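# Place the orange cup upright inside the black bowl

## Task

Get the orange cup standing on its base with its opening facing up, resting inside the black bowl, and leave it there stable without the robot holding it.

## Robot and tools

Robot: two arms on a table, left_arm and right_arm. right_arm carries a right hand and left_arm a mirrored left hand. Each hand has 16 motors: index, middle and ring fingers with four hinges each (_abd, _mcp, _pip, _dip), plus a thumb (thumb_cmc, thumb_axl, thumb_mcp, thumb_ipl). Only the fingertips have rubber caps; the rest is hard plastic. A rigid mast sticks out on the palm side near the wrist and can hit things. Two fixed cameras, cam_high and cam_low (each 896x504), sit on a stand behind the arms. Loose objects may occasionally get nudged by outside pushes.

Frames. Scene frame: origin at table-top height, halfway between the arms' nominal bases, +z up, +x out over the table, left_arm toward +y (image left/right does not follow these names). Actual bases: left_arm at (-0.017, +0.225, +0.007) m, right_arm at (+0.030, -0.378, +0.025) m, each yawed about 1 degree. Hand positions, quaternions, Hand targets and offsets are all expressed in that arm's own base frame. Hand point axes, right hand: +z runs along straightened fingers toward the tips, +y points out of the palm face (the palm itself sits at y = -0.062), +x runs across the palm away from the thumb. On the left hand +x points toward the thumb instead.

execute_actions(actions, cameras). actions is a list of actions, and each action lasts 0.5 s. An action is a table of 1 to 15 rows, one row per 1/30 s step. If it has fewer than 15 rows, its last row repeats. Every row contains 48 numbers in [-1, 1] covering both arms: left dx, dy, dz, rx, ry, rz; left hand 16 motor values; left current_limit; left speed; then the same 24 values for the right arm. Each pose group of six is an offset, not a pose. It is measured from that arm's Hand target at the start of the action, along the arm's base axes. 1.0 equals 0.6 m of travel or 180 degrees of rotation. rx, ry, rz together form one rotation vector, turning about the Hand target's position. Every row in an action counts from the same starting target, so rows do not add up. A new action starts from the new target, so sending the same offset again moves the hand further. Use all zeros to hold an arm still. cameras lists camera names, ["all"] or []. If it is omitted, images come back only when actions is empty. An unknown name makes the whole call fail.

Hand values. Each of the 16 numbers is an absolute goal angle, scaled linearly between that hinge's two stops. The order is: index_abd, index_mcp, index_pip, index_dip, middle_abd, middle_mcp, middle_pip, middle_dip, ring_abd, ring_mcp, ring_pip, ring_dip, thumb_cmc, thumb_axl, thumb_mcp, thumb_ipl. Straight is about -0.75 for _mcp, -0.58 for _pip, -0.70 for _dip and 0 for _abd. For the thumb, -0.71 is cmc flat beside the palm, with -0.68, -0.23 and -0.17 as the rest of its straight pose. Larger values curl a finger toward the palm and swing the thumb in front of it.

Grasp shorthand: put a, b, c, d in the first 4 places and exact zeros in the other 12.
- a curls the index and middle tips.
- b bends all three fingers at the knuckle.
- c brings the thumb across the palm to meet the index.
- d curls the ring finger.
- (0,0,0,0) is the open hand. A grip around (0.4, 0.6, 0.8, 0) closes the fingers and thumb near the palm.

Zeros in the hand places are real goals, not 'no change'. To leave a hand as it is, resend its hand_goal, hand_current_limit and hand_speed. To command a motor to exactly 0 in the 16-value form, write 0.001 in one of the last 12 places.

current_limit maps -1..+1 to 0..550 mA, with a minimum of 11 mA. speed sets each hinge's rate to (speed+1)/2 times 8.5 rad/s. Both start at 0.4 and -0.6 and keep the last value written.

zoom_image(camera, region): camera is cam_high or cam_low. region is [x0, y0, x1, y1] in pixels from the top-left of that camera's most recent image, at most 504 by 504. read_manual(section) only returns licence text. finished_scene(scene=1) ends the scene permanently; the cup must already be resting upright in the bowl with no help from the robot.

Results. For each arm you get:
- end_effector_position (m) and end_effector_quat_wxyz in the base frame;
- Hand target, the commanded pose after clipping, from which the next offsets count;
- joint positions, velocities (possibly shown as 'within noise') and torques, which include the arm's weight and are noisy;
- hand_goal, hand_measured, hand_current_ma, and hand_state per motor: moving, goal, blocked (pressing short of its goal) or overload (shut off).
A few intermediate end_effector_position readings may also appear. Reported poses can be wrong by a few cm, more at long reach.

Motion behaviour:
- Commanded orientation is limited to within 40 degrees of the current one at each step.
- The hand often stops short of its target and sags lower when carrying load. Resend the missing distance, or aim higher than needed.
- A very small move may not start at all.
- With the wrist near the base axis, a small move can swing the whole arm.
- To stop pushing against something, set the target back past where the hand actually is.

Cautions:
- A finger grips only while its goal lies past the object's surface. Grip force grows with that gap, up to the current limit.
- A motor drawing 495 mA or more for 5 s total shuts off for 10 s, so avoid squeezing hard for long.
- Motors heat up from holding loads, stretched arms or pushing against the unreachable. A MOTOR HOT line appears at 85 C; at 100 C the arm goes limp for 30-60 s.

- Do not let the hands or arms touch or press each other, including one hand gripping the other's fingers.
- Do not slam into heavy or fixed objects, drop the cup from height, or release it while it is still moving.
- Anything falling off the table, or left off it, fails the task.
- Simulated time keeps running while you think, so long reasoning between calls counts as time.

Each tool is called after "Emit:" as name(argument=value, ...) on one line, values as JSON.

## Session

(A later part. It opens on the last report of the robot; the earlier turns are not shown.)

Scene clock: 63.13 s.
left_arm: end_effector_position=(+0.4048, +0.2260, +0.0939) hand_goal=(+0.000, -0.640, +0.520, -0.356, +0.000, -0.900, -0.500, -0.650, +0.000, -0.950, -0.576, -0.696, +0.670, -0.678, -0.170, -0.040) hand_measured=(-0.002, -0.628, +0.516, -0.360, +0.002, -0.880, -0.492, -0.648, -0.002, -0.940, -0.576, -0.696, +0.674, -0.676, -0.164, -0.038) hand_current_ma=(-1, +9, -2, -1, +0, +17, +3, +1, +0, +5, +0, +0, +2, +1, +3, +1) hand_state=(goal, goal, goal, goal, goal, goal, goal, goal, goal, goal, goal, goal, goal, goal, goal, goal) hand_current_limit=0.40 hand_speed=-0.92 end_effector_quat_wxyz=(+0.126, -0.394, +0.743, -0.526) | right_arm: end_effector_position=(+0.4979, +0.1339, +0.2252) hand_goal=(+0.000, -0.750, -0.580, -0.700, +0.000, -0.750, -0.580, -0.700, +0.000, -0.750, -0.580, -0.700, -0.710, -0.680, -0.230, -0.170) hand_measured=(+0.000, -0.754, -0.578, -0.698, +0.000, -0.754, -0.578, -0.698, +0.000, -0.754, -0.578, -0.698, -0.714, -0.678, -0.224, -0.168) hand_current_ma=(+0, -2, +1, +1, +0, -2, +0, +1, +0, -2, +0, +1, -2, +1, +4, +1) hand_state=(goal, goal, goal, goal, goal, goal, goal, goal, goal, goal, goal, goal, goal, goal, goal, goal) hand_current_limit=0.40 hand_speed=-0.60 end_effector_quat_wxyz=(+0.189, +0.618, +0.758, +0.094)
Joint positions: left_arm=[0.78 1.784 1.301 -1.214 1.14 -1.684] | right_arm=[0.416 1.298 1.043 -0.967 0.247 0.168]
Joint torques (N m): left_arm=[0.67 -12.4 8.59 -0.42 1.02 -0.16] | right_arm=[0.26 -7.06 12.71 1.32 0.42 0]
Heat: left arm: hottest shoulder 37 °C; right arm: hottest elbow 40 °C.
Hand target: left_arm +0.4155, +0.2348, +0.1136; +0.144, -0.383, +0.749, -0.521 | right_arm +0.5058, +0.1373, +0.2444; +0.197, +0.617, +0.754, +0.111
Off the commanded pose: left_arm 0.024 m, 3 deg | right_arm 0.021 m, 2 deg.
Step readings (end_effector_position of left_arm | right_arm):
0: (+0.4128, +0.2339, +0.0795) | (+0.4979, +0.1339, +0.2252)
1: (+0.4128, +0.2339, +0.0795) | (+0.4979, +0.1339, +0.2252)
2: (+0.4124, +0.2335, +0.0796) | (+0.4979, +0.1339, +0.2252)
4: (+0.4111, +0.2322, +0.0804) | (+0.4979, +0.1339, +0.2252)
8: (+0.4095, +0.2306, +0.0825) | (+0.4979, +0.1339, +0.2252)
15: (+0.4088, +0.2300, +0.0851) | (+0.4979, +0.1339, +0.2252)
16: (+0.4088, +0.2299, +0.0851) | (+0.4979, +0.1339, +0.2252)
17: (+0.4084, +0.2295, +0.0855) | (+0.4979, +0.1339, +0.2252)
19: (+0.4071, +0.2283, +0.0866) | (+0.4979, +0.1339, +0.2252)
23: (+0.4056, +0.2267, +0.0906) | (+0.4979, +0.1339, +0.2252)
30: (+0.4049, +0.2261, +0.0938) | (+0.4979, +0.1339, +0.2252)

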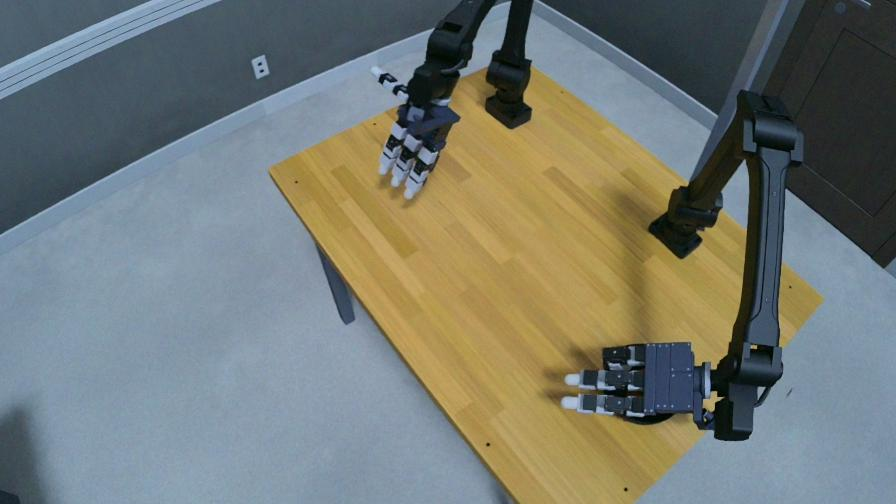

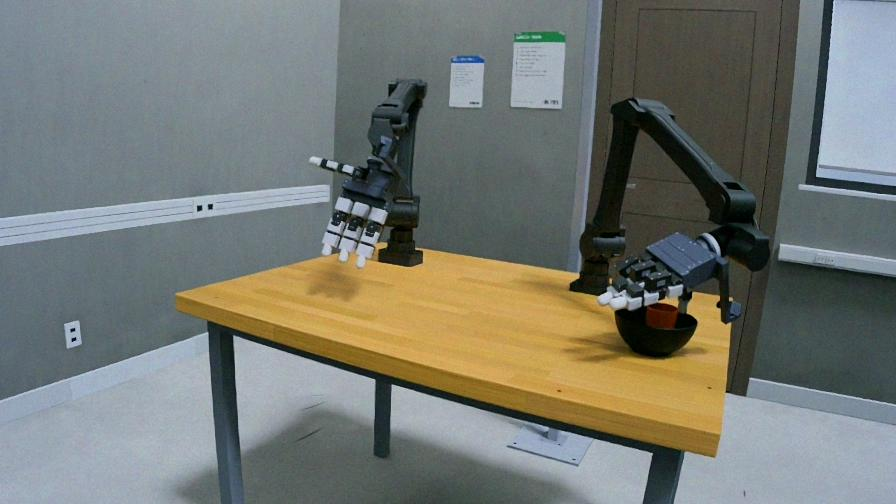

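Emit:
execute_actions(actions=[[[0.006,0.006,0.02,0,0,0, 0,-0.66,0.52,-0.356,0,-0.9,-0.5,-0.65,0,-0.95,-0.576,-0.696,0.671,-0.677,-0.2,-0.06,0.4,-0.92, 0,0,0,0,0,0, 0,0,0,0,0,0,0,0,0,0,0,0,0,0,0,0,0.4,-0.6]],[[0.004,0.004,0.03,0,0,0, 0,-0.7,0.5,-0.37,0,-0.9,-0.5,-0.65,0,-0.95,-0.576,-0.696,0.671,-0.677,-0.22,-0.08,0.4,-0.9, 0,0,0,0,0,0, 0,0,0,0,0,0,0,0,0,0,0,0,0,0,0,0,0.4,-0.6]]], cameras=["cam_low", "cam_high"])

Emit:
zoom_image(camera="cam_low", region=[580, 240, 720, 370])

Scene clock: 64.73 s.
left_arm: end_effector_position=(+0.4074, +0.2286, +0.1205) hand_goal=(+0.000, -0.700, +0.500, -0.370, +0.000, -0.900, -0.500, -0.650, +0.000, -0.950, -0.576, -0.696, +0.670, -0.678, -0.220, -0.080) hand_measured=(-0.002, -0.686, +0.502, -0.368, +0.002, -0.880, -0.492, -0.648, -0.002, -0.940, -0.576, -0.696, +0.674, -0.676, -0.214, -0.078) hand_current_ma=(+0, +9, +1, +1, +0, +17, +3, +1, +0, +5, +0, +0, +2, +1, +4, +1) hand_state=(goal, goal, goal, goal, goal, goal, goal, goal, goal, goal, goal, goal, goal, goal, goal, goal) hand_current_limit=0.40 hand_speed=-0.90 end_effector_quat_wxyz=(+0.121, -0.397, +0.741, -0.528) | right_arm: end_effector_position=(+0.4979, +0.1339, +0.2252) hand_goal=(+0.000, -0.750, -0.580, -0.700, +0.000, -0.750, -0.580, -0.700, +0.000, -0.750, -0.580, -0.700, -0.710, -0.680, -0.230, -0.170) hand_measured=(+0.000, -0.754, -0.578, -0.698, +0.000, -0.754, -0.578, -0.698, +0.000, -0.754, -0.578, -0.698, -0.714, -0.678, -0.224, -0.168) hand_current_ma=(+0, -2, +1, +1, +0, -2, +0, +1, +0, -2, +0, +1, -2, +1, +4, +1) hand_state=(goal, goal, goal, goal, goal, goal, goal, goal, goal, goal, goal, goal, goal, goal, goal, goal) hand_current_limit=0.40 hand_speed=-0.60 end_effector_quat_wxyz=(+0.189, +0.618, +0.758, +0.094)
Joint positions: left_arm=[0.78 1.769 1.355 -1.295 1.14 -1.684] | right_arm=[0.416 1.298 1.043 -0.967 0.247 0.168]
Joint torques (N m): left_arm=[0.73 -12.16 9.95 -0.4 1.02 -0.17] | right_arm=[0.32 -7 12.7 1.31 0.42 0]
Heat: left arm: hottest shoulder 37 °C; right arm: hottest elbow 40 °C.
Hand target: left_arm +0.4215, +0.2408, +0.1436; +0.144, -0.383, +0.749, -0.521 | right_arm +0.5058, +0.1373, +0.2444; +0.197, +0.617, +0.754, +0.111
Off the commanded pose: left_arm 0.030 m, 3 deg | right_arm 0.021 m, 2 deg.
Step readings (end_effector_position of left_arm | right_arm):
0: (+0.4048, +0.2260, +0.0939) | (+0.4979, +0.1339, +0.2252)
1: (+0.4048, +0.2259, +0.0939) | (+0.4979, +0.1339, +0.2252)
2: (+0.4043, +0.2255, +0.0940) | (+0.4979, +0.1339, +0.2252)
4: (+0.4032, +0.2244, +0.0948) | (+0.4979, +0.1339, +0.2252)
8: (+0.4028, +0.2240, +0.0975) | (+0.4979, +0.1339, +0.2252)
15: (+0.4041, +0.2253, +0.1001) | (+0.4979, +0.1339, +0.2252)
16: (+0.4042, +0.2254, +0.1004) | (+0.4979, +0.1339, +0.2252)
17: (+0.4039, +0.2251, +0.1011) | (+0.4979, +0.1339, +0.2252)
19: (+0.4037, +0.2249, +0.1039) | (+0.4979, +0.1339, +0.2252)
23: (+0.4054, +0.2266, +0.1124) | (+0.4979, +0.1339, +0.2252)
30: (+0.4078, +0.2290, +0.1203) | (+0.4979, +0.1339, +0.2252)

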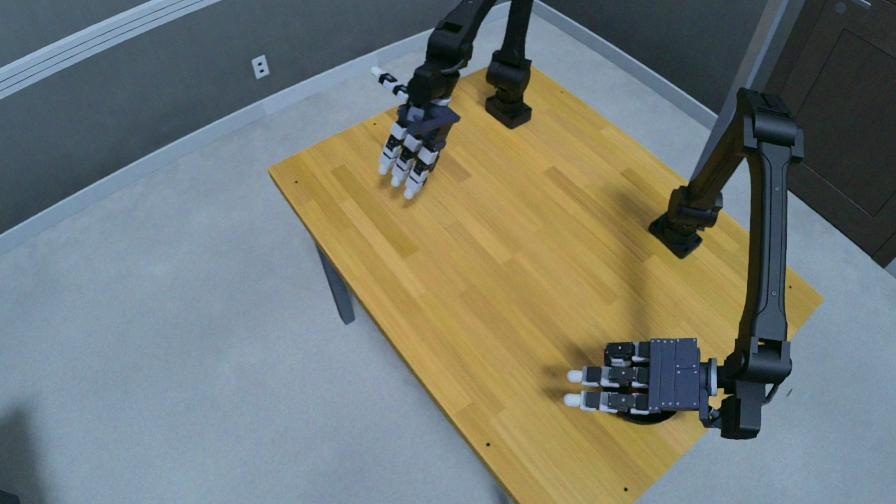

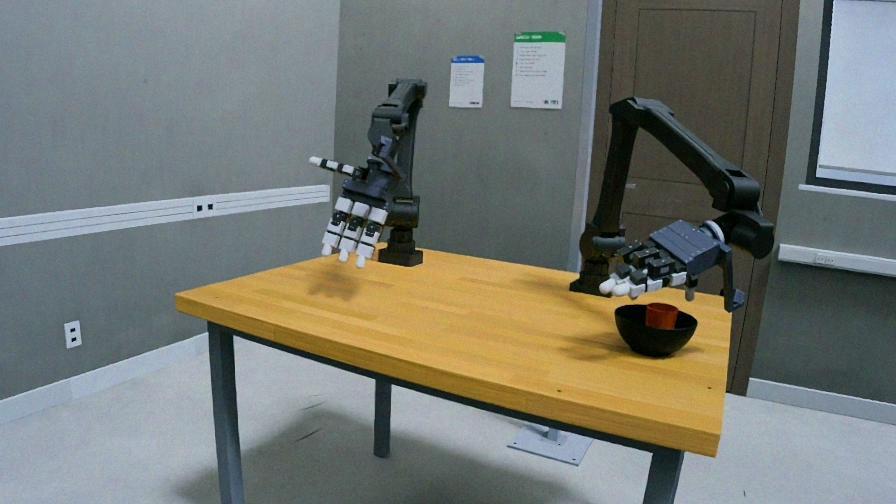

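Scaled by 3.600 from the camera's 896x504 image, which has a finer 1280x720 frame.

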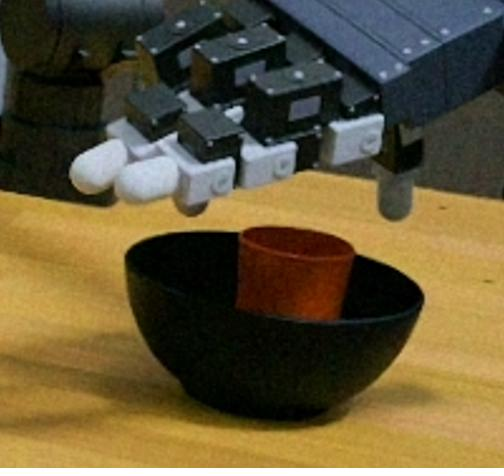

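Emit:
execute_actions(actions=[[[0,0,0.05,0,0,0, 0,-0.7,0.5,-0.37,0,-0.9,-0.5,-0.65,0,-0.95,-0.576,-0.696,0.671,-0.677,-0.22,-0.08,0.4,-0.9, 0,0,0,0,0,0, 0,0,0,0,0,0,0,0,0,0,0,0,0,0,0,0,0.4,-0.6]],[[-0.02,-0.02,0.05,0,0,0, 0,-0.7,0.5,-0.37,0,-0.9,-0.5,-0.65,0,-0.95,-0.576,-0.696,0.671,-0.677,-0.22,-0.08,0.4,-0.9, 0,0,0,0,0,0, 0,0,0,0,0,0,0,0,0,0,0,0,0,0,0,0,0.4,-0.6]],[[-0.05,-0.05,0.03,0,0,0, 0,-0.7,0.5,-0.37,0,-0.9,-0.5,-0.65,0,-0.95,-0.576,-0.696,0.671,-0.677,-0.22,-0.08,0.4,-0.9, 0,0,0,0,0,0, 0,0,0,0,0,0,0,0,0,0,0,0,0,0,0,0,0.4,-0.6]]], cameras=["cam_low", "cam_high"])

Emit:
zoom_image(camera="cam_low", region=[580, 240, 720, 370])

Emit:
zoom_image(camera="cam_high", region=[560, 300, 740, 450])

Scene clock: 66.73 s.
left_arm: end_effector_position=(+0.3818, +0.2031, +0.2233) hand_goal=(+0.000, -0.700, +0.500, -0.370, +0.000, -0.900, -0.500, -0.650, +0.000, -0.950, -0.576, -0.696, +0.670, -0.678, -0.220, -0.080) hand_measured=(-0.002, -0.688, +0.502, -0.368, +0.002, -0.880, -0.492, -0.648, -0.002, -0.940, -0.576, -0.696, +0.674, -0.676, -0.214, -0.078) hand_current_ma=(+0, +9, +1, +1, +0, +17, +3, +1, +0, +5, +0, +0, +1, +1, +3, +1) hand_state=(goal, goal, goal, goal, goal, goal, goal, goal, goal, goal, goal, goal, goal, goal, goal, goal) hand_current_limit=0.40 hand_speed=-0.90 end_effector_quat_wxyz=(+0.152, -0.378, +0.752, -0.518) | right_arm: end_effector_position=(+0.4979, +0.1339, +0.2252) hand_goal=(+0.000, -0.750, -0.580, -0.700, +0.000, -0.750, -0.580, -0.700, +0.000, -0.750, -0.580, -0.700, -0.710, -0.680, -0.230, -0.170) hand_measured=(+0.000, -0.754, -0.578, -0.698, +0.000, -0.754, -0.578, -0.698, +0.000, -0.754, -0.578, -0.698, -0.714, -0.678, -0.224, -0.168) hand_current_ma=(+0, -2, +1, +1, +0, -2, +0, +1, +0, -2, +0, +1, -2, +1, +4, +1) hand_state=(goal, goal, goal, goal, goal, goal, goal, goal, goal, goal, goal, goal, goal, goal, goal, goal) hand_current_limit=0.40 hand_speed=-0.60 end_effector_quat_wxyz=(+0.189, +0.618, +0.758, +0.094)
Joint positions: left_arm=[0.78 1.556 1.376 -1.452 1.141 -1.684] | right_arm=[0.416 1.298 1.043 -0.967 0.247 0.168]
Joint torques (N m): left_arm=[0.62 -9.23 6.11 -0.32 1.02 -0.17] | right_arm=[0.32 -7.06 12.71 1.35 0.42 0]
Heat: left arm: hottest shoulder 37 °C; right arm: hottest elbow 40 °C.
Hand target: left_arm +0.3796, +0.1988, +0.2216; +0.144, -0.383, +0.749, -0.521 | right_arm +0.5058, +0.1373, +0.2444; +0.197, +0.617, +0.754, +0.111
Off the commanded pose: left_arm 0.005 m, 1 deg | right_arm 0.021 m, 2 deg.
Step readings (end_effector_position of left_arm | right_arm):
0: (+0.4074, +0.2285, +0.1205) | (+0.4979, +0.1339, +0.2252)
1: (+0.4072, +0.2284, +0.1205) | (+0.4979, +0.1339, +0.2252)
2: (+0.4068, +0.2279, +0.1213) | (+0.4979, +0.1339, +0.2252)
4: (+0.4059, +0.2271, +0.1249) | (+0.4979, +0.1339, +0.2252)
8: (+0.4065, +0.2276, +0.1373) | (+0.4979, +0.1339, +0.2252)
15: (+0.4091, +0.2303, +0.1513) | (+0.4979, +0.1339, +0.2252)
16: (+0.4090, +0.2301, +0.1515) | (+0.4979, +0.1339, +0.2252)
17: (+0.4083, +0.2294, +0.1521) | (+0.4979, +0.1339, +0.2252)
19: (+0.4055, +0.2267, +0.1554) | (+0.4979, +0.1339, +0.2252)
23: (+0.4011, +0.2223, +0.1692) | (+0.4979, +0.1339, +0.2252)
30: (+0.3979, +0.2191, +0.1827) | (+0.4979, +0.1339, +0.2252)
31: (+0.3977, +0.2190, +0.1828) | (+0.4979, +0.1339, +0.2252)
32: (+0.3974, +0.2187, +0.1834) | (+0.4979, +0.1339, +0.2252)
34: (+0.3957, +0.2172, +0.1874) | (+0.4979, +0.1339, +0.2252)
38: (+0.3874, +0.2090, +0.2053) | (+0.4979, +0.1339, +0.2252)
45: (+0.3824, +0.2038, +0.2246) | (+0.4979, +0.1339, +0.2252)

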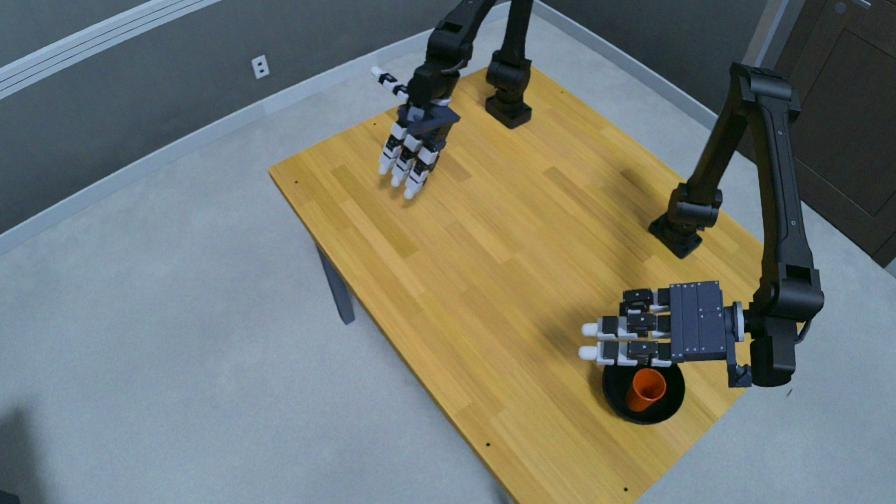

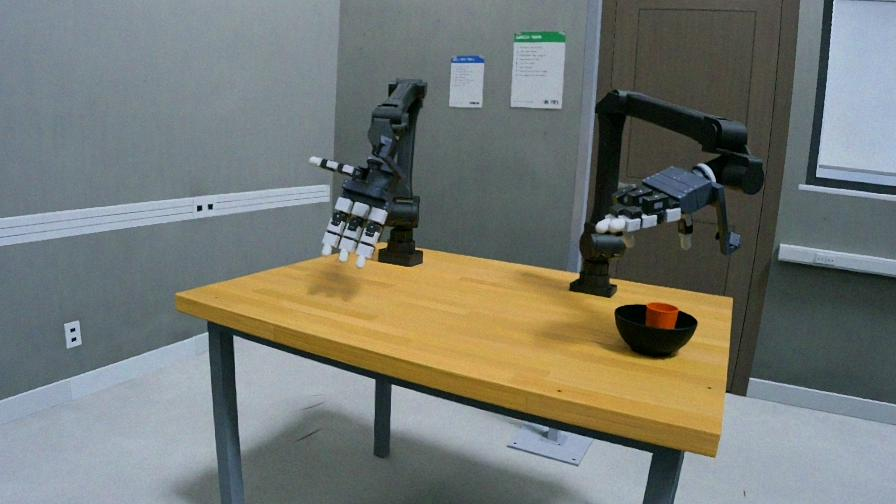

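Scaled by 3.600 from the camera's 896x504 image, which has a finer 1280x720 frame.

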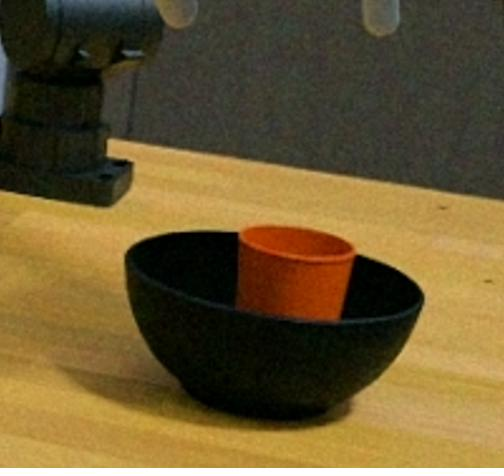

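Scaled by 2.800 from the camera's 896x504 image, which has a finer 1280x720 frame.

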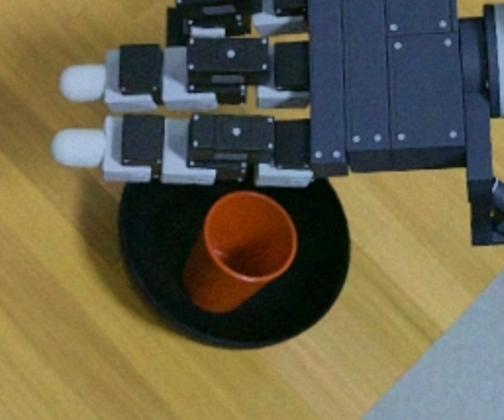

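Emit:
finished_scene(scene=1)

The scene is finished: the task was done.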